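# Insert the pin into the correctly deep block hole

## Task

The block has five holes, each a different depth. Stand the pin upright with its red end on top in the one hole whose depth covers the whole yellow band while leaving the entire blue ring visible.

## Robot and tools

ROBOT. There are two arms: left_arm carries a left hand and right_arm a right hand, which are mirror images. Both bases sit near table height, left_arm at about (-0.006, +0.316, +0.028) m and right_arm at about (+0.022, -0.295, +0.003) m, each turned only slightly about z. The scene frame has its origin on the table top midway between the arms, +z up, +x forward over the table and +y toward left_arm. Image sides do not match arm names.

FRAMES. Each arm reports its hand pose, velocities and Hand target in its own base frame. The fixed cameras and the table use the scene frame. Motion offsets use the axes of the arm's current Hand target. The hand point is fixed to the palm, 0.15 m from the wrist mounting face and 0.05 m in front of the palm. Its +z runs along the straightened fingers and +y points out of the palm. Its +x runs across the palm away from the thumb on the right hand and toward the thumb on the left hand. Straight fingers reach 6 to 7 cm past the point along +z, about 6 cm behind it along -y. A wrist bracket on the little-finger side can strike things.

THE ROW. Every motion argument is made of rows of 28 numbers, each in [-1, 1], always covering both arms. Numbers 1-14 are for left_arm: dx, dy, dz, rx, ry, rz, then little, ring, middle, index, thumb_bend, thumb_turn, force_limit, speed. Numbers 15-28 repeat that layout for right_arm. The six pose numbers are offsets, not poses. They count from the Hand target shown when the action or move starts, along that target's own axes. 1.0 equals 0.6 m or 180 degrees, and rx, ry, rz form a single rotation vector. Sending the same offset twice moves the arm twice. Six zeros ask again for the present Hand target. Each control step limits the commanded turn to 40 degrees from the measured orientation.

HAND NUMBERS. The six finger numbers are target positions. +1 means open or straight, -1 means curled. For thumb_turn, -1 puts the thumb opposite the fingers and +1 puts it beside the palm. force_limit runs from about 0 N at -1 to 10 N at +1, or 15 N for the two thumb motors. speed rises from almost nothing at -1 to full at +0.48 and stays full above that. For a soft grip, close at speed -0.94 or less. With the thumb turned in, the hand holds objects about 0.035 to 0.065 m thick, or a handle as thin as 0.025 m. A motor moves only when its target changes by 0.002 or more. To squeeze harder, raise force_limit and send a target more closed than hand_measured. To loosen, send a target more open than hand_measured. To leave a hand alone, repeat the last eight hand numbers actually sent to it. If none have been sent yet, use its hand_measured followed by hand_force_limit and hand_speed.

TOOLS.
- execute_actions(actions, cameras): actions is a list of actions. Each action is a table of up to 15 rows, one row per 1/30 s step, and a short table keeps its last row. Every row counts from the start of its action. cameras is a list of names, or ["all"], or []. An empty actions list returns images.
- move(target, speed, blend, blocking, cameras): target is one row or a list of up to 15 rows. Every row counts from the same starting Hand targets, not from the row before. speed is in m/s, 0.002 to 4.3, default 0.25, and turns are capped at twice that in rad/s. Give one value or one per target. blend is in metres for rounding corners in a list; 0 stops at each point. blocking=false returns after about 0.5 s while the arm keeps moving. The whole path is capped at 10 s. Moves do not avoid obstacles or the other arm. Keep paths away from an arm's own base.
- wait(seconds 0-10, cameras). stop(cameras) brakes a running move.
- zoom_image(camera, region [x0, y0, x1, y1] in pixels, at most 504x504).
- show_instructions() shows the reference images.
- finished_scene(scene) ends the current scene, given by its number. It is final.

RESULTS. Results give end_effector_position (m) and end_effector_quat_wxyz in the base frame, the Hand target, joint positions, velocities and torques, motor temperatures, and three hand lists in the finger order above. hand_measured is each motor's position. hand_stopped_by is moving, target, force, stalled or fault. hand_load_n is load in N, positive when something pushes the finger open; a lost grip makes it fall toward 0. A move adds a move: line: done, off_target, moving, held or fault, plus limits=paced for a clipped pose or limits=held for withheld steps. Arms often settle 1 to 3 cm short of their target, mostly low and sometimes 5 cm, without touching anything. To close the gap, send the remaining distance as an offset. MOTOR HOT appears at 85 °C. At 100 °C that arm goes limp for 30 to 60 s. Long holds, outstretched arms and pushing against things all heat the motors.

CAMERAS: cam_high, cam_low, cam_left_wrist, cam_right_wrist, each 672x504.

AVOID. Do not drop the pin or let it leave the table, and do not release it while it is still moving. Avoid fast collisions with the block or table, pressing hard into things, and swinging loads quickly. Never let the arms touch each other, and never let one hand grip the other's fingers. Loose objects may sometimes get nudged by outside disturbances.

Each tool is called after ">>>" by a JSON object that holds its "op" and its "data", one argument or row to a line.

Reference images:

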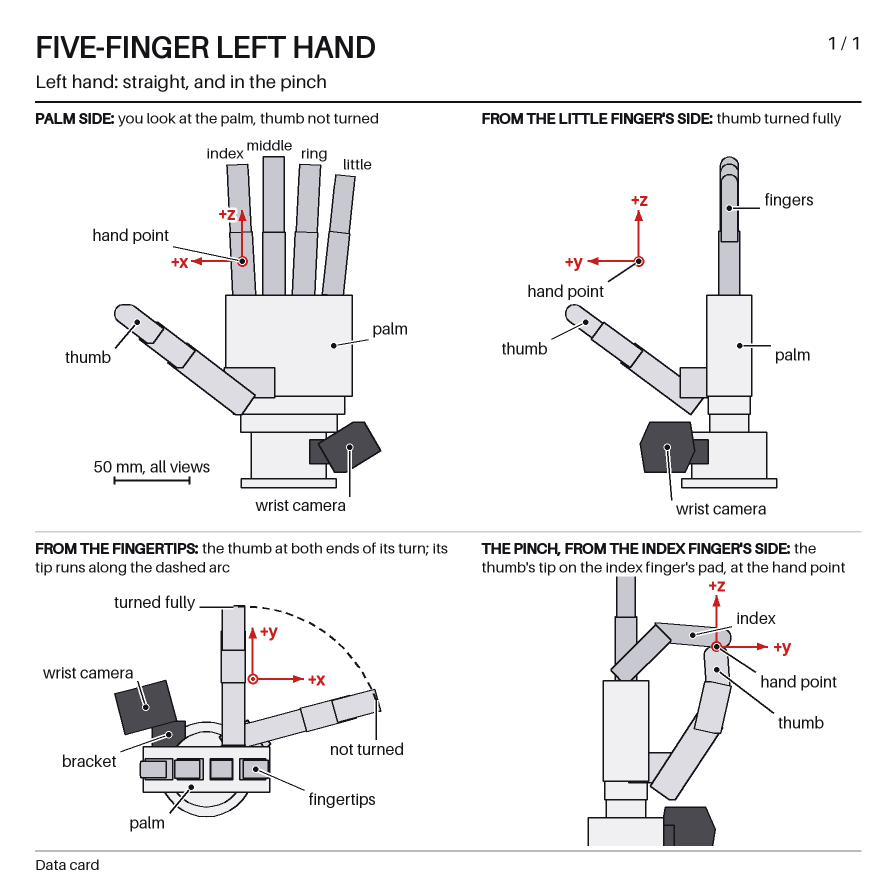

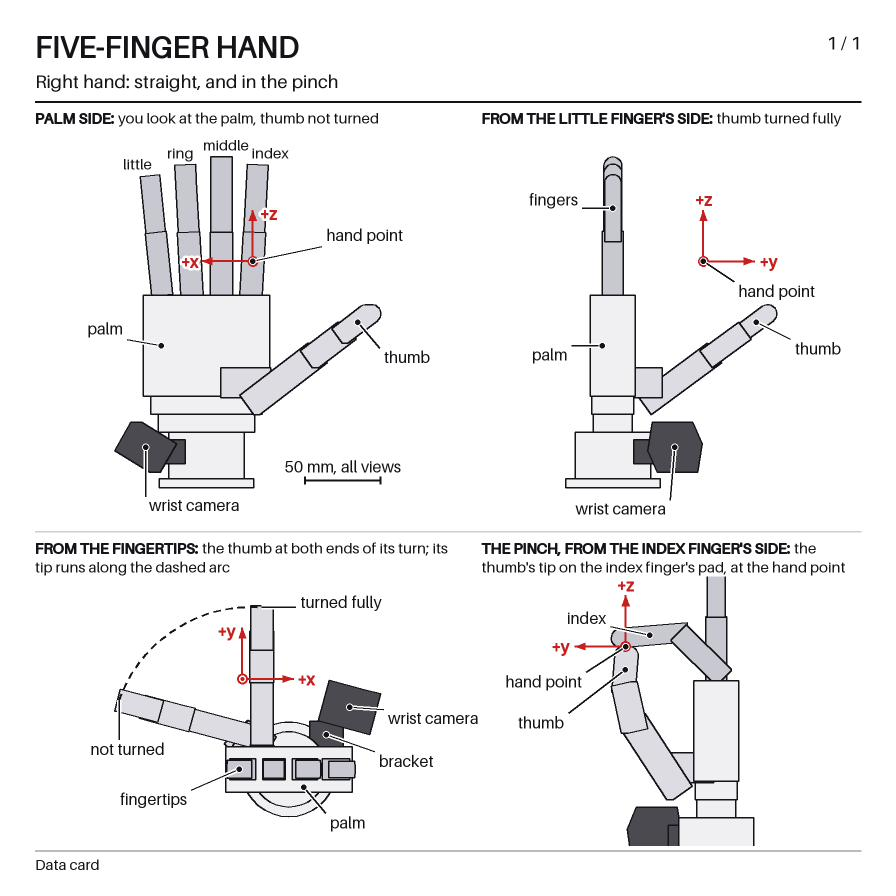

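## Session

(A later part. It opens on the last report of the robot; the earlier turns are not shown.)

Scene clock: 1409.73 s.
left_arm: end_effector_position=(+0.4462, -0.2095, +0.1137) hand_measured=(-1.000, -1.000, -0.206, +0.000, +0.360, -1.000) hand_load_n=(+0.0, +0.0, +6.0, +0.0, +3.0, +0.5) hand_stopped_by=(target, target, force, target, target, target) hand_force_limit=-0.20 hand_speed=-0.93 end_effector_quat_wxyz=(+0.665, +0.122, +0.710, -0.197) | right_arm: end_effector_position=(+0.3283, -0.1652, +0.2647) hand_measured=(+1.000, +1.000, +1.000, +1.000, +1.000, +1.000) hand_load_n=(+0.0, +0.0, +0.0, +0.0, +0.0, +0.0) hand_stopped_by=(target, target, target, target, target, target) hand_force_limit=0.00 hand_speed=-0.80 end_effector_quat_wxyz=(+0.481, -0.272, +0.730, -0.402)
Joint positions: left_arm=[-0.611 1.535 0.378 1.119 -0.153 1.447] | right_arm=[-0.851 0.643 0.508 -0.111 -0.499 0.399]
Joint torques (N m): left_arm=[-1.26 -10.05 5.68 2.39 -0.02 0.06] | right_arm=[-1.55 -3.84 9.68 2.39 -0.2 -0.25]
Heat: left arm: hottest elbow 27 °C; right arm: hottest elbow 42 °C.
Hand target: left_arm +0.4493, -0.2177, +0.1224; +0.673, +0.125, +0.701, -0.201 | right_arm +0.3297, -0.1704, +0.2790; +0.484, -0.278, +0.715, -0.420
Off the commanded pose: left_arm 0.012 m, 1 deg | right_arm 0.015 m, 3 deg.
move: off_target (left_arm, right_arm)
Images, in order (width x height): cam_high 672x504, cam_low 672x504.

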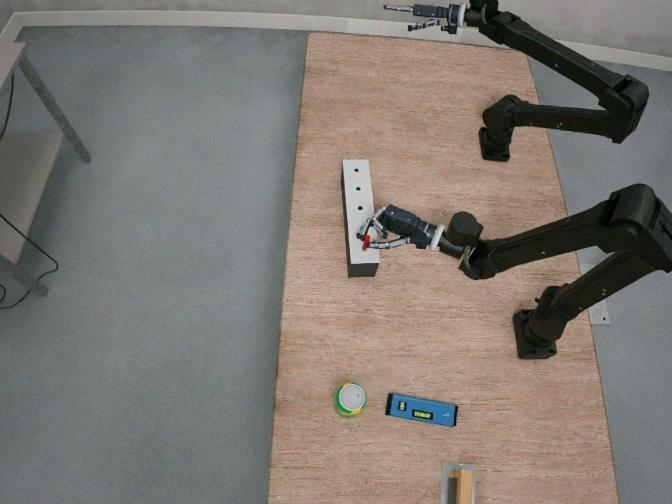

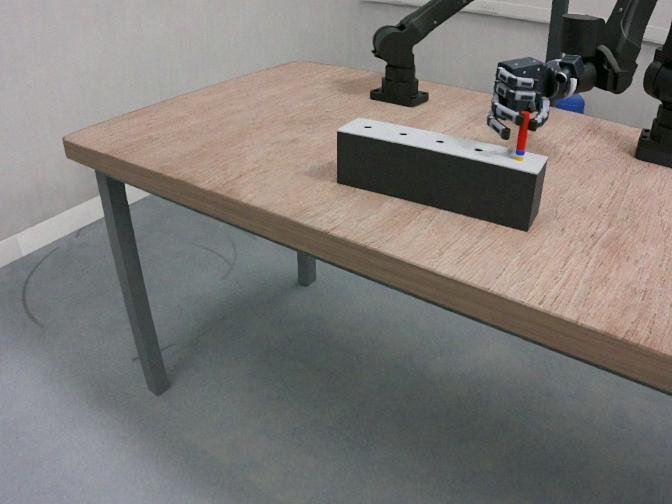

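>>> {"op": "move", "data": {
  "target": [-0.0169,-0.001,0.0165,0,0,0,-1,-1,-0.5,0.0,0.36,-1,-0.2,-0.93,0,0,0,0,0,0,1,1,1,1,1,1,0,-0.8],
  "speed": 0.02,
  "cameras": ["cam_high","cam_low"]
}}

>>> {"op": "zoom_image", "data": {
  "camera": "cam_high",
  "region": [340, 215, 385, 260]
}}

>>> {"op": "zoom_image", "data": {
  "camera": "cam_low",
  "region": [485, 80, 545, 170]
}}

Scene clock: 1414.47 s.
left_arm: end_effector_position=(+0.4477, -0.2101, +0.1138) hand_measured=(-1.000, -1.000, -0.206, +0.000, +0.362, -1.000) hand_load_n=(+0.0, +0.0, +4.0, +0.0, +4.5, +0.0) hand_stopped_by=(target, target, force, target, target, target) hand_force_limit=-0.20 hand_speed=-0.93 end_effector_quat_wxyz=(+0.661, +0.122, +0.715, -0.193) | right_arm: end_effector_position=(+0.3283, -0.1652, +0.2647) hand_measured=(+1.000, +1.000, +1.000, +1.000, +1.000, +1.000) hand_load_n=(+0.0, -0.5, +0.0, +0.0, +0.0, +0.0) hand_stopped_by=(target, target, target, target, target, target) hand_force_limit=0.00 hand_speed=-0.80 end_effector_quat_wxyz=(+0.481, -0.272, +0.730, -0.402)
Joint positions: left_arm=[-0.613 1.523 0.387 1.082 -0.159 1.447] | right_arm=[-0.851 0.643 0.508 -0.111 -0.499 0.399]
Joint torques (N m): left_arm=[-0.85 -11.16 7.49 1.77 0.22 0.07] | right_arm=[-1.38 -3.14 9.65 2.4 -0.16 -0.24]
Heat: left arm: hottest elbow 28 °C; right arm: hottest elbow 42 °C.
Hand target: left_arm +0.4585, -0.2218, +0.1324; +0.673, +0.125, +0.701, -0.201 | right_arm +0.3297, -0.1704, +0.2790; +0.484, -0.278, +0.715, -0.420
Off the commanded pose: left_arm 0.024 m, 2 deg | right_arm 0.015 m, 3 deg.
move: off_target (left_arm, right_arm)
Images, in order (width x height): cam_high 672x504, cam_low 672x504.

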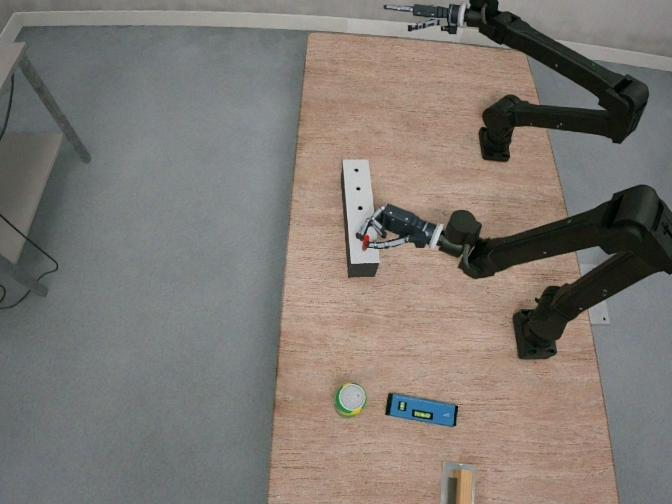

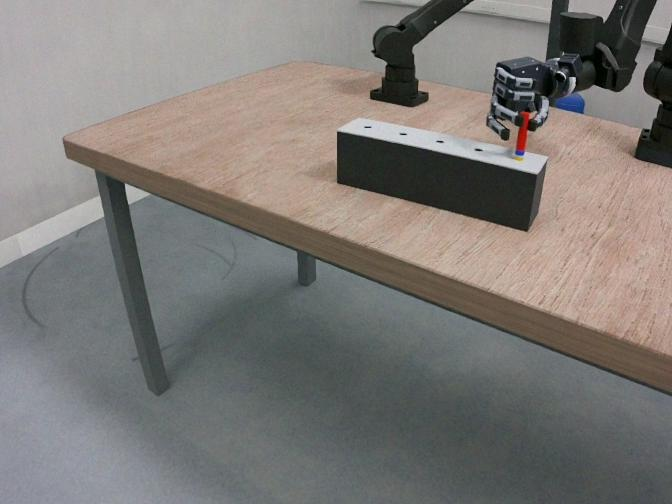

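Scaled by 11.200 from the camera's 672x504 image, which has a finer 960x720 frame.

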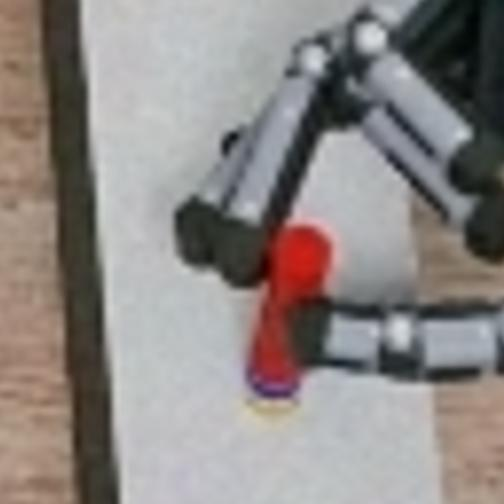

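Scaled by 5.600 from the camera's 672x504 image, which has a finer 960x720 frame.

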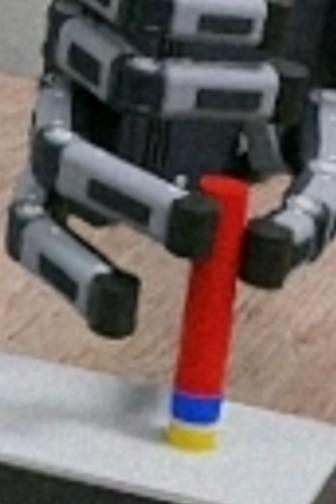

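>>> {"op": "move", "data": {
  "target": [0,0,0,0,0,0,-1,-1,-0.53,0.0,0.2,-1,-0.15,-0.94,0,0,0,0,0,0,1,1,1,1,1,1,0,-0.8],
  "speed": 0.02
}}

>>> {"op": "move", "data": {
  "target": [-0.0169,0,0.004,0,0,0,-1,-1,-0.53,0.0,0.2,-1,-0.15,-0.94,0,0,0,0,0,0,1,1,1,1,1,1,0,-0.8],
  "speed": 0.02,
  "cameras": ["cam_high","cam_low"]
}}

>>> {"op": "zoom_image", "data": {
  "camera": "cam_high",
  "region": [340, 215, 385, 260]
}}

>>> {"op": "zoom_image", "data": {
  "camera": "cam_low",
  "region": [485, 80, 545, 170]
}}

Scene clock: 1421.73 s.
left_arm: end_effector_position=(+0.4490, -0.2079, +0.1140) hand_measured=(-1.000, -1.000, -0.210, +0.000, +0.306, -1.000) hand_load_n=(+0.0, +0.0, +3.0, +0.5, +5.5, +0.5) hand_stopped_by=(target, target, force, target, force, target) hand_force_limit=-0.15 hand_speed=-0.94 end_effector_quat_wxyz=(+0.661, +0.122, +0.716, -0.188) | right_arm: end_effector_position=(+0.3283, -0.1652, +0.2647) hand_measured=(+1.000, +1.000, +1.000, +1.000, +1.000, +1.000) hand_load_n=(+0.0, +0.0, +0.0, +0.0, +0.0, +0.0) hand_stopped_by=(target, target, target, target, target, target) hand_force_limit=0.00 hand_speed=-0.80 end_effector_quat_wxyz=(+0.481, -0.272, +0.730, -0.402)
Joint positions: left_arm=[-0.61 1.523 0.389 1.079 -0.164 1.453] | right_arm=[-0.851 0.643 0.508 -0.111 -0.499 0.399]
Joint torques (N m): left_arm=[-0.91 -11.22 7.42 1.87 0.38 0.05] | right_arm=[-0.85 -3.55 9.61 2.51 -0.19 -0.2]
Heat: left arm: hottest elbow 28 °C; right arm: hottest elbow 42 °C.
Hand target: left_arm +0.4585, -0.2218, +0.1324; +0.673, +0.125, +0.701, -0.201 | right_arm +0.3297, -0.1704, +0.2790; +0.484, -0.278, +0.715, -0.420
Off the commanded pose: left_arm 0.025 m, 3 deg | right_arm 0.015 m, 3 deg.
move: off_target (left_arm, right_arm)

Scene clock: 1422.83 s.
left_arm: end_effector_position=(+0.4479, -0.2073, +0.1140) hand_measured=(-1.000, -1.000, -0.210, +0.000, +0.306, -1.000) hand_load_n=(+0.0, +0.0, +2.5, +0.0, +4.5, +2.0) hand_stopped_by=(target, target, force, target, force, target) hand_force_limit=-0.15 hand_speed=-0.94 end_effector_quat_wxyz=(+0.653, +0.123, +0.724, -0.186) | right_arm: end_effector_position=(+0.3283, -0.1652, +0.2647) hand_measured=(+1.000, +1.000, +1.000, +1.000, +1.000, +1.000) hand_load_n=(+0.0, +0.0, +0.0, +0.0, +0.0, -0.5) hand_stopped_by=(target, target, target, target, target, target) hand_force_limit=0.00 hand_speed=-0.80 end_effector_quat_wxyz=(+0.481, -0.272, +0.730, -0.402)
Joint positions: left_arm=[-0.61 1.496 0.392 1.027 -0.164 1.448] | right_arm=[-0.851 0.643 0.508 -0.111 -0.499 0.399]
Joint torques (N m): left_arm=[-0.56 -11.87 8.2 2.07 0.56 0.05] | right_arm=[-0.91 -4.07 9.66 2.3 -0.18 -0.24]
Heat: left arm: hottest elbow 28 °C; right arm: hottest elbow 42 °C.
Hand target: left_arm +0.4613, -0.2219, +0.1424; +0.673, +0.125, +0.701, -0.201 | right_arm +0.3297, -0.1704, +0.2790; +0.484, -0.278, +0.715, -0.420
Off the commanded pose: left_arm 0.035 m, 4 deg | right_arm 0.015 m, 3 deg.
move: off_target (left_arm, right_arm)
Images, in order (width x height): cam_high 672x504, cam_low 672x504.

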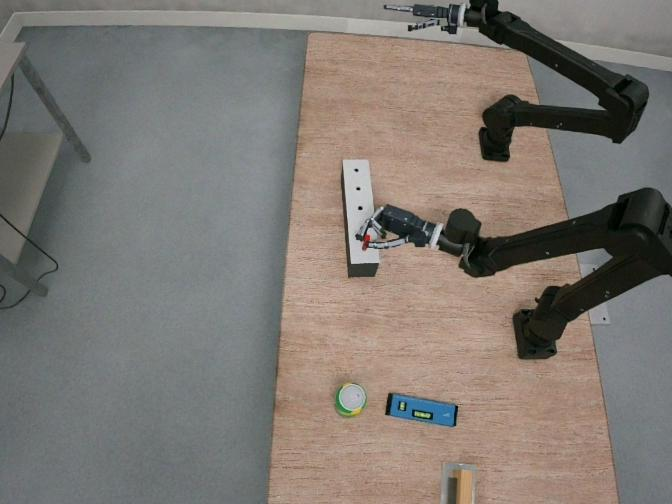

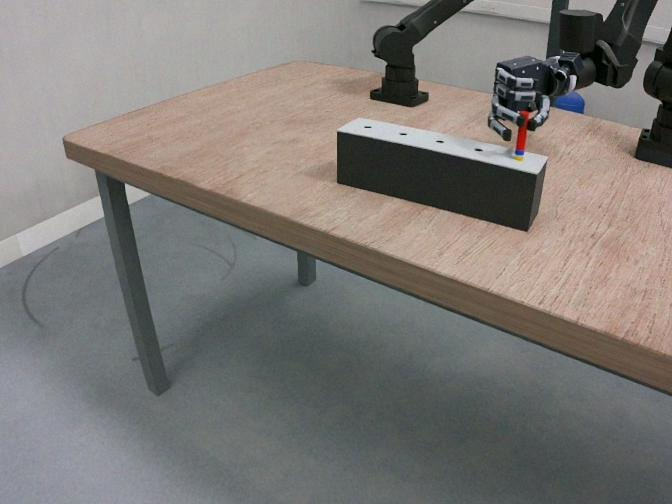

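Scaled by 11.200 from the camera's 672x504 image, which has a finer 960x720 frame.

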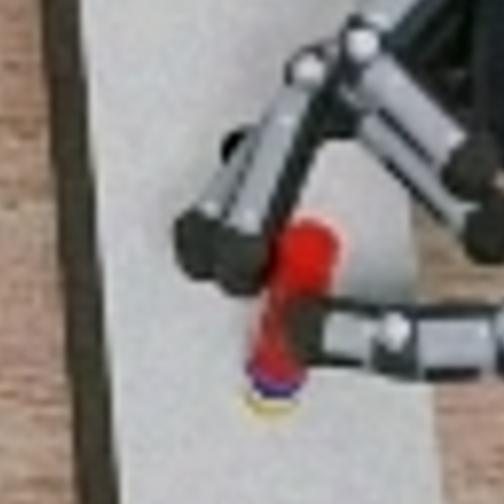

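Scaled by 5.600 from the camera's 672x504 image, which has a finer 960x720 frame.

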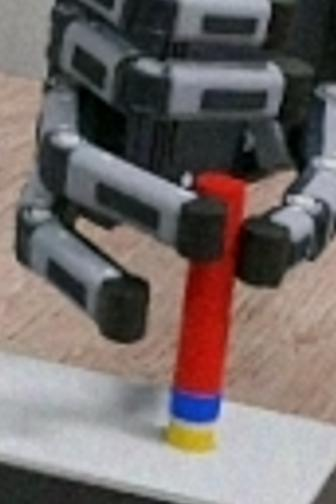

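>>> {"op": "move", "data": {
  "target": [-0.033,0,0.006,0,0,0,-1,-1,-0.53,0.0,0.2,-1,-0.15,-0.94,0,0,0,0,0,0,1,1,1,1,1,1,0,-0.8],
  "speed": 0.025,
  "cameras": ["cam_high","cam_low"]
}}

>>> {"op": "zoom_image", "data": {
  "camera": "cam_high",
  "region": [340, 215, 385, 260]
}}

>>> {"op": "zoom_image", "data": {
  "camera": "cam_low",
  "region": [485, 80, 545, 170]
}}

Scene clock: 1428.70 s.
left_arm: end_effector_position=(+0.4521, -0.2074, +0.1349) hand_measured=(-1.000, -1.000, -0.210, +0.000, +0.306, -1.000) hand_load_n=(+0.0, +0.0, +0.0, +0.0, +2.5, +0.5) hand_stopped_by=(target, target, force, target, force, target) hand_force_limit=-0.15 hand_speed=-0.94 end_effector_quat_wxyz=(+0.656, +0.122, +0.721, -0.187) | right_arm: end_effector_position=(+0.3283, -0.1652, +0.2647) hand_measured=(+1.000, +1.000, +1.000, +1.000, +1.000, +1.000) hand_load_n=(+0.0, +0.0, +0.0, +0.0, +0.0, +0.0) hand_stopped_by=(target, target, target, target, target, target) hand_force_limit=0.00 hand_speed=-0.80 end_effector_quat_wxyz=(+0.481, -0.272, +0.730, -0.402)
Joint positions: left_arm=[-0.602 1.424 0.412 0.942 -0.156 1.448] | right_arm=[-0.851 0.643 0.508 -0.111 -0.499 0.399]
Joint torques (N m): left_arm=[-0.5 -11.05 9.22 1.91 0.62 0.05] | right_arm=[-1.26 -3.49 9.66 2.3 -0.19 -0.22]
Heat: left arm: hottest elbow 29 °C; right arm: hottest elbow 42 °C.
Hand target: left_arm +0.4658, -0.2216, +0.1620; +0.673, +0.125, +0.701, -0.201 | right_arm +0.3297, -0.1704, +0.2790; +0.484, -0.278, +0.715, -0.420
Off the commanded pose: left_arm 0.034 m, 3 deg | right_arm 0.015 m, 3 deg.
move: off_target (left_arm, right_arm)
Images, in order (width x height): cam_high 672x504, cam_low 672x504.

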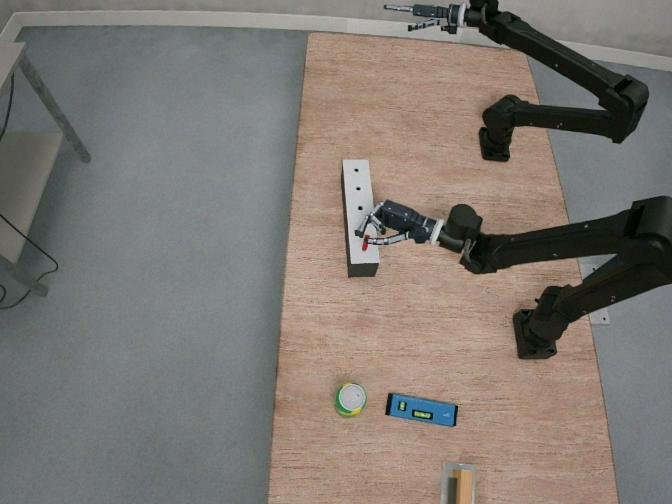

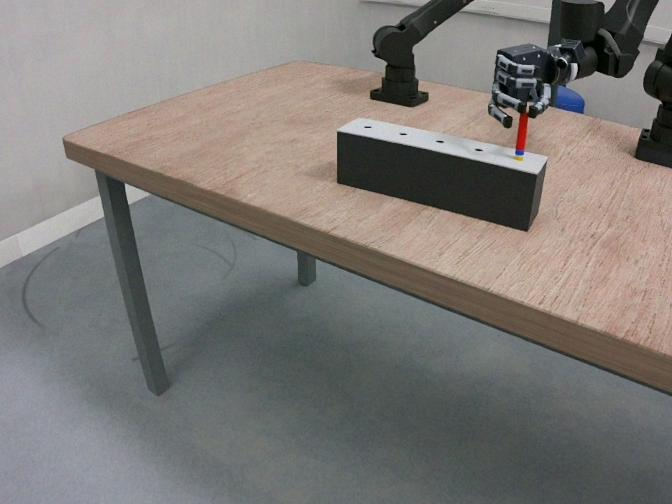

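Scaled by 11.200 from the camera's 672x504 image, which has a finer 960x720 frame.

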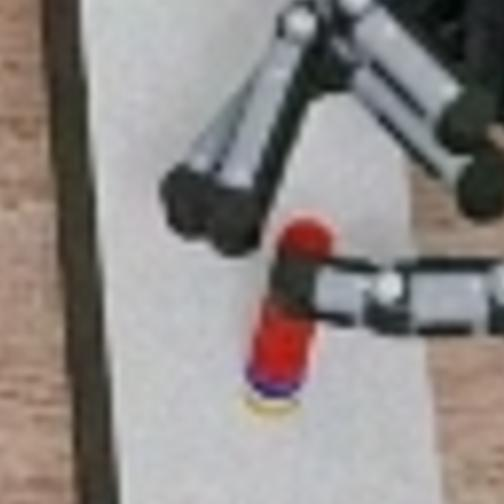

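Scaled by 5.600 from the camera's 672x504 image, which has a finer 960x720 frame.

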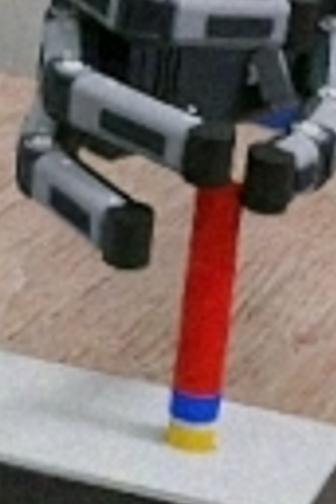

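>>> {"op": "move", "data": {
  "target": [0,0,0,0,0,0,-1,-1,0.15,0.15,0.5,-1,-0.15,-0.8,0,0,0,0,0,0,1,1,1,1,1,1,0,-0.8],
  "speed": 0.02
}}

>>> {"op": "move", "data": {
  "target": [0.0793,0.0131,-0.0117,0,0,0,-1,-1,0.15,0.15,0.5,-1,-0.15,-0.8,0,0,0,0,0,0,1,1,1,1,1,1,0,-0.8],
  "speed": 0.03,
  "cameras": ["cam_high","cam_low"]
}}

>>> {"op": "zoom_image", "data": {
  "camera": "cam_high",
  "region": [340, 215, 385, 260]
}}

>>> {"op": "zoom_image", "data": {
  "camera": "cam_low",
  "region": [485, 80, 545, 170]
}}

Scene clock: 1441.57 s.
left_arm: end_effector_position=(+0.4559, -0.2147, +0.1434) hand_measured=(-1.000, -1.000, +0.150, +0.150, +0.500, -1.000) hand_load_n=(+0.0, +0.0, +0.0, +0.0, +0.0, +0.5) hand_stopped_by=(target, target, target, target, target, target) hand_force_limit=-0.15 hand_speed=-0.80 end_effector_quat_wxyz=(+0.660, +0.126, +0.714, -0.197) | right_arm: end_effector_position=(+0.3283, -0.1652, +0.2647) hand_measured=(+1.000, +1.000, +1.000, +1.000, +1.000, +1.000) hand_load_n=(+0.0, +0.0, +0.0, +0.0, +0.0, +0.0) hand_stopped_by=(target, target, target, target, target, target) hand_force_limit=0.00 hand_speed=-0.80 end_effector_quat_wxyz=(+0.481, -0.272, +0.730, -0.402)
Joint positions: left_arm=[-0.603 1.421 0.427 0.942 -0.139 1.448] | right_arm=[-0.851 0.643 0.508 -0.111 -0.499 0.399]
Joint torques (N m): left_arm=[-0.5 -10.58 8.25 1.94 0.18 0.05] | right_arm=[-1.2 -3.78 9.62 2.45 -0.18 -0.23]
Heat: left arm: hottest elbow 29 °C; right arm: hottest elbow 42 °C.
Hand target: left_arm +0.4658, -0.2216, +0.1620; +0.673, +0.125, +0.701, -0.201 | right_arm +0.3297, -0.1704, +0.2790; +0.484, -0.278, +0.715, -0.420
Off the commanded pose: left_arm 0.022 m, 2 deg | right_arm 0.015 m, 3 deg.
move: off_target (left_arm, right_arm)

Scene clock: 1443.93 s.
left_arm: end_effector_position=(+0.4584, -0.2152, +0.1133) hand_measured=(-1.000, -1.000, +0.150, +0.150, +0.500, -1.000) hand_load_n=(+0.0, +0.0, +0.0, +0.0, +0.0, +0.5) hand_stopped_by=(target, target, target, target, target, target) hand_force_limit=-0.15 hand_speed=-0.80 end_effector_quat_wxyz=(+0.669, +0.122, +0.706, -0.199) | right_arm: end_effector_position=(+0.3283, -0.1652, +0.2647) hand_measured=(+1.000, +1.000, +1.000, +1.000, +1.000, +1.000) hand_load_n=(+0.0, +0.0, +0.0, +0.0, +0.0, +0.0) hand_stopped_by=(target, target, target, target, target, target) hand_force_limit=0.00 hand_speed=-0.80 end_effector_quat_wxyz=(+0.481, -0.272, +0.730, -0.402)
Joint positions: left_arm=[-0.602 1.575 0.41 1.139 -0.141 1.448] | right_arm=[-0.851 0.643 0.508 -0.111 -0.499 0.399]
Joint torques (N m): left_arm=[-0.09 -9.82 4.4 2.91 0.19 0.05] | right_arm=[-1.2 -3.37 9.66 2.47 -0.21 -0.22]
Heat: left arm: hottest elbow 29 °C; right arm: hottest elbow 42 °C.
Hand target: left_arm +0.4599, -0.2160, +0.1140; +0.673, +0.125, +0.701, -0.201 | right_arm +0.3297, -0.1704, +0.2790; +0.484, -0.278, +0.715, -0.420
Off the commanded pose: left_arm 0.002 m, 1 deg | right_arm 0.015 m, 3 deg.
move: off_target (right_arm)
Images, in order (width x height): cam_high 672x504, cam_low 672x504.

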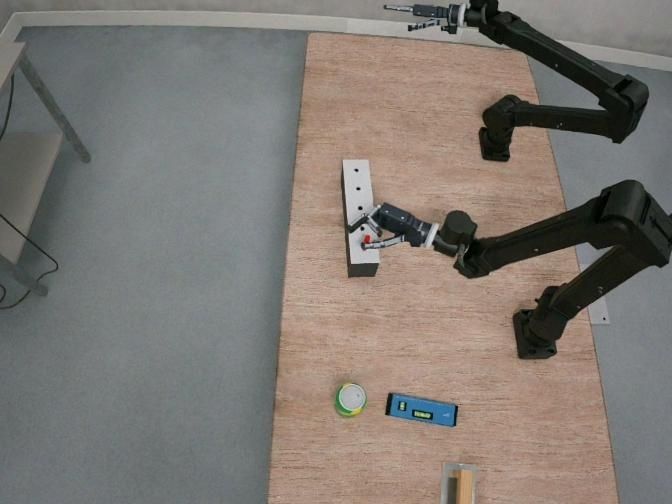

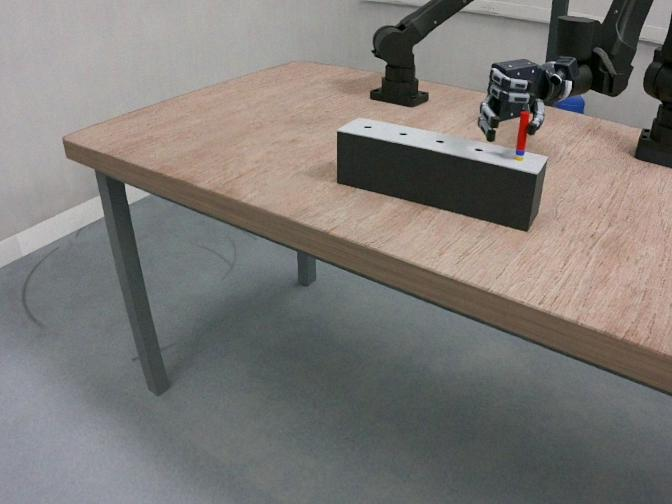

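Scaled by 11.200 from the camera's 672x504 image, which has a finer 960x720 frame.

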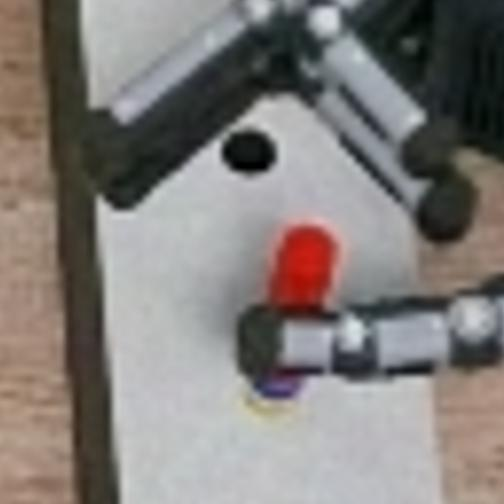

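Scaled by 5.600 from the camera's 672x504 image, which has a finer 960x720 frame.

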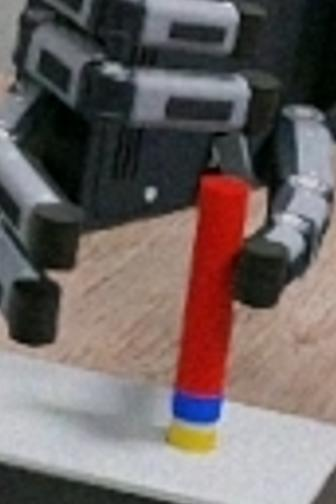

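>>> {"op": "move", "data": {
  "target": [0.003,0.005,-0.0194,0,0,0,-1,-1,0.15,0.15,0.5,-1,-0.15,-0.8,0,0,0,0,0,0,1,1,1,1,1,1,0,-0.8],
  "speed": 0.03
}}

>>> {"op": "move", "data": {
  "target": [-0.02,0.0,0.0,0,0,0,-1,-1,0.15,0.15,0.5,-1,-0.15,-0.8,0,0,0,0,0,0,1,1,1,1,1,1,0,-0.8],
  "speed": 0.03,
  "cameras": ["cam_high","cam_low"]
}}

>>> {"op": "zoom_image", "data": {
  "camera": "cam_high",
  "region": [340, 215, 385, 260]
}}

>>> {"op": "zoom_image", "data": {
  "camera": "cam_low",
  "region": [485, 80, 545, 170]
}}

Scene clock: 1450.90 s.
left_arm: end_effector_position=(+0.4485, -0.2090, +0.1054) hand_measured=(-1.000, -1.000, +0.150, +0.150, +0.500, -1.000) hand_load_n=(+0.0, +0.0, +0.0, +0.0, +0.0, +0.0) hand_stopped_by=(target, target, target, target, target, target) hand_force_limit=-0.15 hand_speed=-0.80 end_effector_quat_wxyz=(+0.665, +0.124, +0.710, -0.199) | right_arm: end_effector_position=(+0.3283, -0.1652, +0.2647) hand_measured=(+1.000, +1.000, +1.000, +1.000, +1.000, +1.000) hand_load_n=(+0.0, +0.0, +0.0, +0.0, +0.0, -0.5) hand_stopped_by=(target, target, target, target, target, target) hand_force_limit=0.00 hand_speed=-0.80 end_effector_quat_wxyz=(+0.481, -0.272, +0.730, -0.402)
Joint positions: left_arm=[-0.602 1.575 0.378 1.159 -0.138 1.448] | right_arm=[-0.851 0.643 0.508 -0.111 -0.499 0.399]
Joint torques (N m): left_arm=[0.15 -10.7 4.08 2.89 0.19 0.05] | right_arm=[-1.44 -3.66 9.62 2.45 -0.2 -0.21]
Heat: left arm: hottest elbow 29 °C; right arm: hottest elbow 42 °C.
Hand target: left_arm +0.4508, -0.2083, +0.1120; +0.673, +0.125, +0.701, -0.201 | right_arm +0.3297, -0.1704, +0.2790; +0.484, -0.278, +0.715, -0.420
Off the commanded pose: left_arm 0.007 m, 1 deg | right_arm 0.015 m, 3 deg.
move: off_target (right_arm)

Scene clock: 1452.27 s.
left_arm: end_effector_position=(+0.4479, -0.2097, +0.1190) hand_measured=(-1.000, -1.000, +0.150, +0.150, +0.500, -1.000) hand_load_n=(+0.0, +0.0, +0.0, +0.0, +0.0, +0.5) hand_stopped_by=(target, target, target, target, target, target) hand_force_limit=-0.15 hand_speed=-0.80 end_effector_quat_wxyz=(+0.670, +0.124, +0.704, -0.203) | right_arm: end_effector_position=(+0.3283, -0.1652, +0.2647) hand_measured=(+1.000, +1.000, +1.000, +1.000, +1.000, +1.000) hand_load_n=(+0.0, +0.0, +0.0, +0.0, +0.0, +0.0) hand_stopped_by=(target, target, target, target, target, target) hand_force_limit=0.00 hand_speed=-0.80 end_effector_quat_wxyz=(+0.481, -0.272, +0.730, -0.402)
Joint positions: left_arm=[-0.602 1.53 0.378 1.131 -0.133 1.448] | right_arm=[-0.851 0.643 0.508 -0.111 -0.499 0.399]
Joint torques (N m): left_arm=[0.26 -11.11 4.81 1.69 0.2 0.05] | right_arm=[-1.03 -3.43 9.72 2.48 -0.19 -0.23]
Heat: left arm: hottest elbow 29 °C; right arm: hottest elbow 42 °C.
Hand target: left_arm +0.4515, -0.2071, +0.1239; +0.673, +0.125, +0.701, -0.201 | right_arm +0.3297, -0.1704, +0.2790; +0.484, -0.278, +0.715, -0.420
Off the commanded pose: left_arm 0.007 m, 1 deg | right_arm 0.015 m, 3 deg.
move: off_target (right_arm)
Images, in order (width x height): cam_high 672x504, cam_low 672x504.

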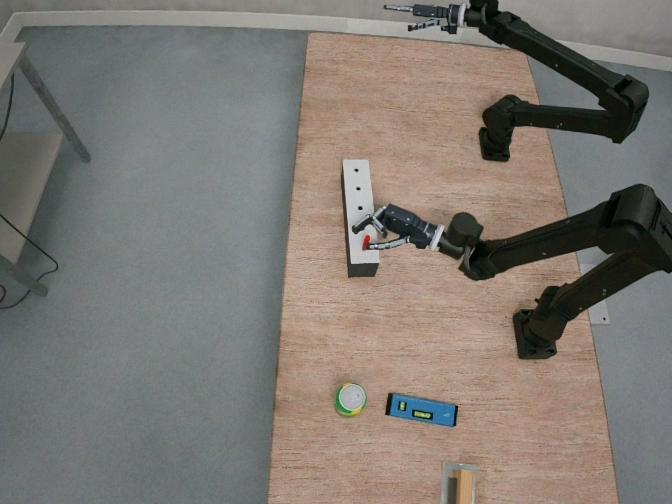

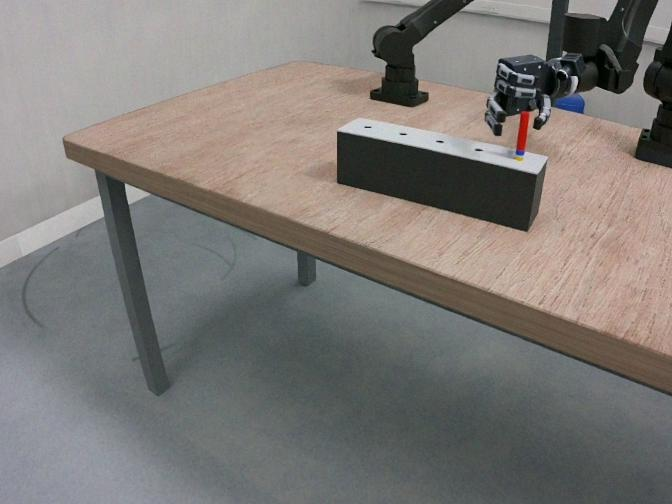

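Scaled by 11.200 from the camera's 672x504 image, which has a finer 960x720 frame.

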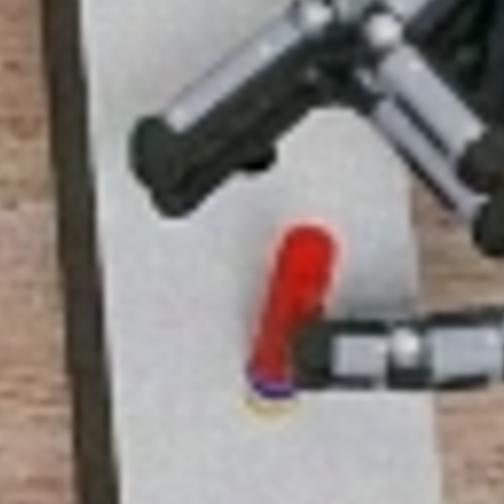

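Scaled by 5.600 from the camera's 672x504 image, which has a finer 960x720 frame.

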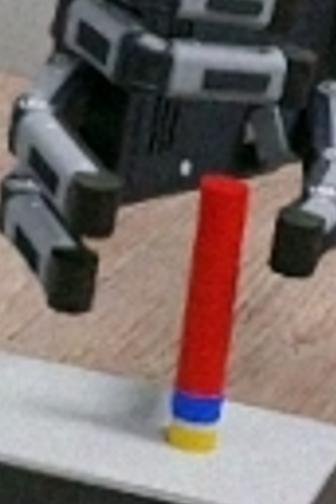

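>>> {"op": "move", "data": {
  "target": [
    [0.02,0.0,0.0,0,0,0,-1,-1,0.1,0.1,0.4,-1,-0.15,-0.8,0,0,0,0,0,0,1,1,1,1,1,1,0,-0.8],
    [0.008,0.0,0.0,0,0,0,-1,-1,0.1,0.1,0.4,-1,-0.15,-0.8,0,0,0,0,0,0,1,1,1,1,1,1,0,-0.8]
  ],
  "speed": 0.03
}}

>>> {"op": "move", "data": {
  "target": [0,0,0,0,0,0,-1,-1,-0.5,-0.5,0.4,-1,-0.3,-0.93,0,0,0,0,0,0,1,1,1,1,1,1,0,-0.8],
  "speed": 0.02,
  "cameras": ["cam_high","cam_low"]
}}

>>> {"op": "zoom_image", "data": {
  "camera": "cam_high",
  "region": [340, 215, 385, 260]
}}

>>> {"op": "zoom_image", "data": {
  "camera": "cam_low",
  "region": [485, 80, 545, 170]
}}

Scene clock: 1460.03 s.
left_arm: end_effector_position=(+0.4485, -0.2101, +0.1153) hand_measured=(-1.000, -1.000, +0.100, +0.100, +0.400, -1.000) hand_load_n=(+0.0, +0.0, +0.0, +0.0, +0.0, +0.0) hand_stopped_by=(target, target, target, target, target, target) hand_force_limit=-0.15 hand_speed=-0.80 end_effector_quat_wxyz=(+0.671, +0.124, +0.703, -0.203) | right_arm: end_effector_position=(+0.3283, -0.1652, +0.2647) hand_measured=(+1.000, +1.000, +1.000, +1.000, +1.000, +1.000) hand_load_n=(+0.0, -0.5, +0.0, +0.0, +0.0, -0.5) hand_stopped_by=(target, target, target, target, target, target) hand_force_limit=0.00 hand_speed=-0.80 end_effector_quat_wxyz=(+0.481, -0.272, +0.730, -0.402)
Joint positions: left_arm=[-0.602 1.552 0.378 1.156 -0.133 1.448] | right_arm=[-0.851 0.643 0.508 -0.111 -0.499 0.399]
Joint torques (N m): left_arm=[0.09 -11.16 4.48 1.7 0.13 0.05] | right_arm=[-1.08 -3.31 9.54 2.36 -0.19 -0.25]
Heat: left arm: hottest elbow 28 °C; right arm: hottest elbow 42 °C.
Hand target: left_arm +0.4512, -0.2076, +0.1192; +0.673, +0.125, +0.701, -0.201 | right_arm +0.3297, -0.1704, +0.2790; +0.484, -0.278, +0.715, -0.420
Off the commanded pose: left_arm 0.005 m, 0 deg | right_arm 0.015 m, 3 deg.
move: off_target (right_arm)

Scene clock: 1462.40 s.
left_arm: end_effector_position=(+0.4487, -0.2108, +0.1149) hand_measured=(-1.000, -1.000, -0.246, -0.252, +0.400, -1.000) hand_load_n=(+0.0, +0.0, +3.0, +3.5, +2.0, +0.0) hand_stopped_by=(target, target, force, force, target, target) hand_force_limit=-0.30 hand_speed=-0.93 end_effector_quat_wxyz=(+0.669, +0.127, +0.703, -0.206) | right_arm: end_effector_position=(+0.3283, -0.1652, +0.2647) hand_measured=(+1.000, +1.000, +1.000, +1.000, +1.000, +1.000) hand_load_n=(+0.0, +0.0, +0.0, +0.0, +0.0, +0.0) hand_stopped_by=(target, target, target, target, target, target) hand_force_limit=0.00 hand_speed=-0.80 end_effector_quat_wxyz=(+0.481, -0.272, +0.730, -0.402)
Joint positions: left_arm=[-0.599 1.552 0.378 1.154 -0.122 1.448] | right_arm=[-0.851 0.643 0.508 -0.111 -0.499 0.399]
Joint torques (N m): left_arm=[0.15 -11.22 4.46 1.76 -0.04 0.05] | right_arm=[-1.08 -3.72 9.66 2.51 -0.19 -0.23]
Heat: left arm: hottest elbow 28 °C; right arm: hottest elbow 42 °C.
Hand target: left_arm +0.4512, -0.2076, +0.1192; +0.673, +0.125, +0.701, -0.201 | right_arm +0.3297, -0.1704, +0.2790; +0.484, -0.278, +0.715, -0.420
Off the commanded pose: left_arm 0.006 m, 1 deg | right_arm 0.015 m, 3 deg.
move: off_target (right_arm)
Images, in order (width x height): cam_high 672x504, cam_low 672x504.

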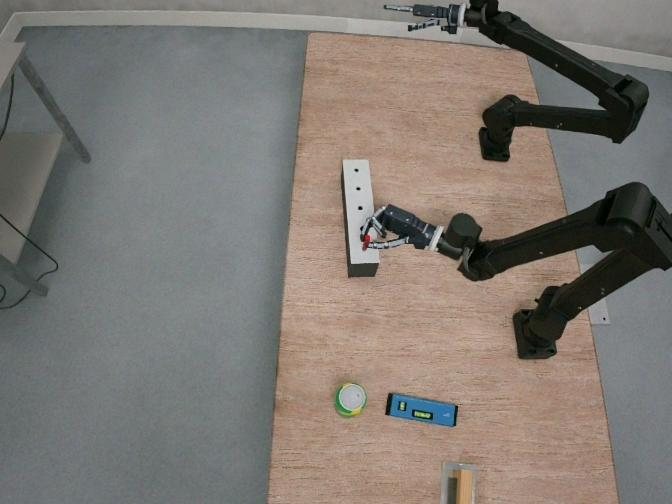

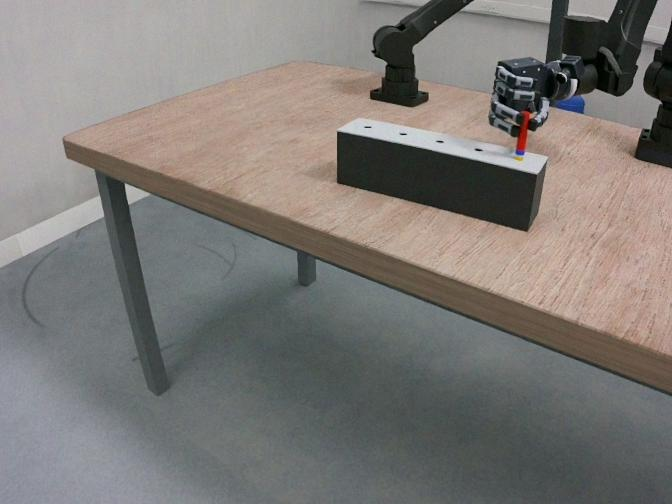

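Scaled by 11.200 from the camera's 672x504 image, which has a finer 960x720 frame.

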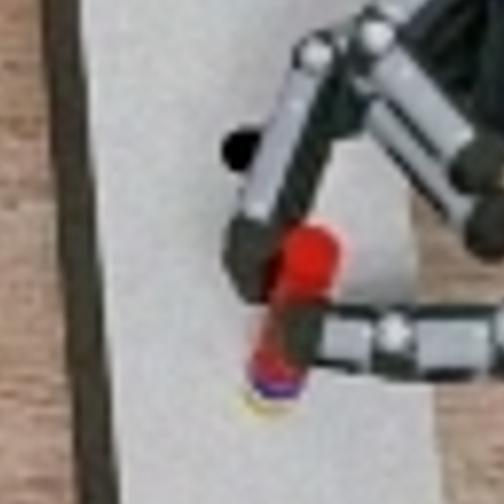

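Scaled by 5.600 from the camera's 672x504 image, which has a finer 960x720 frame.

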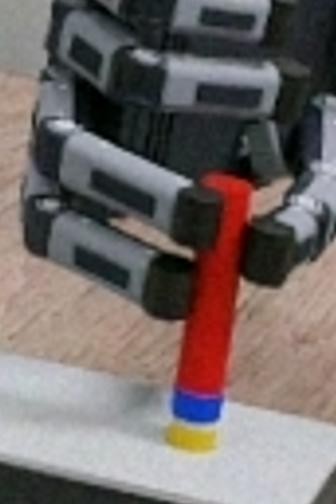

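>>> {"op": "move", "data": {
  "target": [0,0,0,0,0,0,-1,-1,-0.52,-0.52,0.2,-1,-0.2,-0.94,0,0,0,0,0,0,1,1,1,1,1,1,0,-0.8],
  "speed": 0.02
}}

>>> {"op": "move", "data": {
  "target": [-0.025,0.0,0.003,0,0,0,-1,-1,-0.52,-0.52,0.2,-1,-0.2,-0.94,0,0,0,0,0,0,1,1,1,1,1,1,0,-0.8],
  "speed": 0.02,
  "cameras": ["cam_high","cam_low"]
}}

>>> {"op": "zoom_image", "data": {
  "camera": "cam_high",
  "region": [340, 215, 385, 260]
}}

>>> {"op": "zoom_image", "data": {
  "camera": "cam_low",
  "region": [485, 80, 545, 170]
}}

Scene clock: 1467.87 s.
left_arm: end_effector_position=(+0.4492, -0.2115, +0.1155) hand_measured=(-1.000, -1.000, -0.250, -0.256, +0.390, -1.000) hand_load_n=(+0.0, +0.0, +3.5, +4.5, +6.0, +0.0) hand_stopped_by=(target, target, force, force, force, target) hand_force_limit=-0.20 hand_speed=-0.94 end_effector_quat_wxyz=(+0.670, +0.127, +0.702, -0.206) | right_arm: end_effector_position=(+0.3283, -0.1652, +0.2647) hand_measured=(+1.000, +1.000, +1.000, +1.000, +1.000, +1.000) hand_load_n=(+0.0, +0.0, -0.5, -0.5, +0.0, +0.0) hand_stopped_by=(target, target, target, target, target, target) hand_force_limit=0.00 hand_speed=-0.80 end_effector_quat_wxyz=(+0.481, -0.272, +0.730, -0.402)
Joint positions: left_arm=[-0.599 1.552 0.379 1.154 -0.121 1.448] | right_arm=[-0.851 0.643 0.508 -0.111 -0.499 0.399]
Joint torques (N m): left_arm=[0.09 -11.22 4.46 1.77 -0.07 0.05] | right_arm=[-1.2 -3.49 9.63 2.56 -0.2 -0.22]
Heat: left arm: hottest elbow 28 °C; right arm: hottest elbow 42 °C.
Hand target: left_arm +0.4512, -0.2076, +0.1192; +0.673, +0.125, +0.701, -0.201 | right_arm +0.3297, -0.1704, +0.2790; +0.484, -0.278, +0.715, -0.420
Off the commanded pose: left_arm 0.006 m, 1 deg | right_arm 0.015 m, 3 deg.
move: off_target (right_arm)

Scene clock: 1469.23 s.
left_arm: end_effector_position=(+0.4490, -0.2109, +0.1162) hand_measured=(-1.000, -1.000, -0.250, -0.256, +0.390, -1.000) hand_load_n=(+0.0, +0.0, +2.5, +7.0, +5.5, +1.5) hand_stopped_by=(target, target, force, force, force, target) hand_force_limit=-0.20 hand_speed=-0.94 end_effector_quat_wxyz=(+0.657, +0.130, +0.713, -0.205) | right_arm: end_effector_position=(+0.3283, -0.1652, +0.2647) hand_measured=(+1.000, +1.000, +1.000, +1.000, +1.000, +1.000) hand_load_n=(+0.0, -0.5, +0.0, +0.0, +0.0, +0.0) hand_stopped_by=(target, target, target, target, target, target) hand_force_limit=0.00 hand_speed=-0.80 end_effector_quat_wxyz=(+0.481, -0.272, +0.730, -0.402)
Joint positions: left_arm=[-0.594 1.51 0.386 1.073 -0.112 1.444] | right_arm=[-0.851 0.643 0.508 -0.111 -0.499 0.399]
Joint torques (N m): left_arm=[0.26 -12.75 5.29 2.11 -0.19 0.11] | right_arm=[-1.32 -3.72 9.5 2.52 -0.24 -0.21]
Heat: left arm: hottest elbow 28 °C; right arm: hottest elbow 42 °C.
Hand target: left_arm +0.4538, -0.2070, +0.1340; +0.673, +0.125, +0.701, -0.201 | right_arm +0.3297, -0.1704, +0.2790; +0.484, -0.278, +0.715, -0.420
Off the commanded pose: left_arm 0.019 m, 2 deg | right_arm 0.015 m, 3 deg.
move: off_target (left_arm, right_arm)
Images, in order (width x height): cam_high 672x504, cam_low 672x504.

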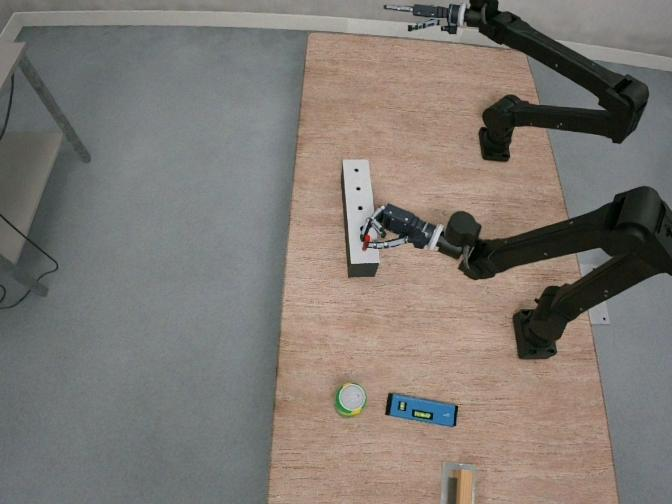

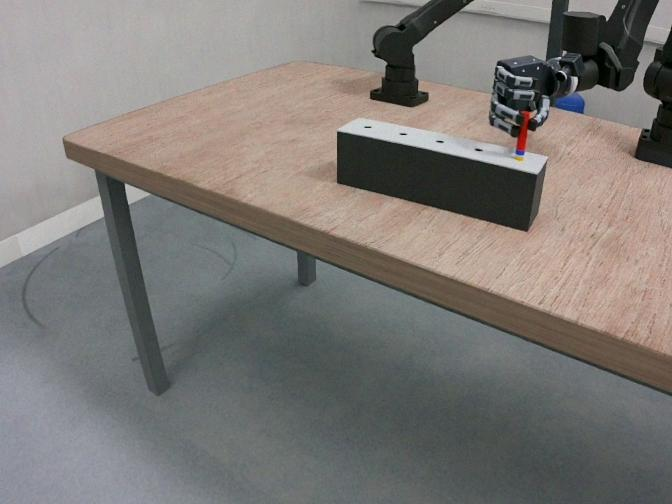

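Scaled by 11.200 from the camera's 672x504 image, which has a finer 960x720 frame.

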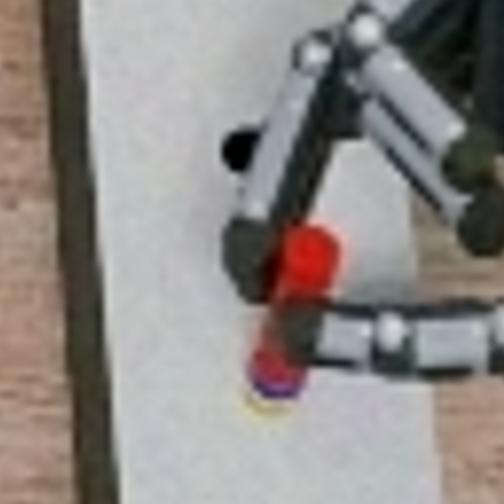

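Scaled by 5.600 from the camera's 672x504 image, which has a finer 960x720 frame.

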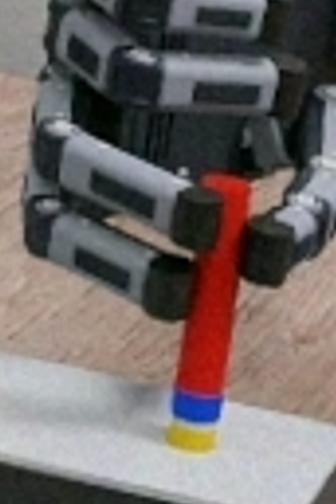

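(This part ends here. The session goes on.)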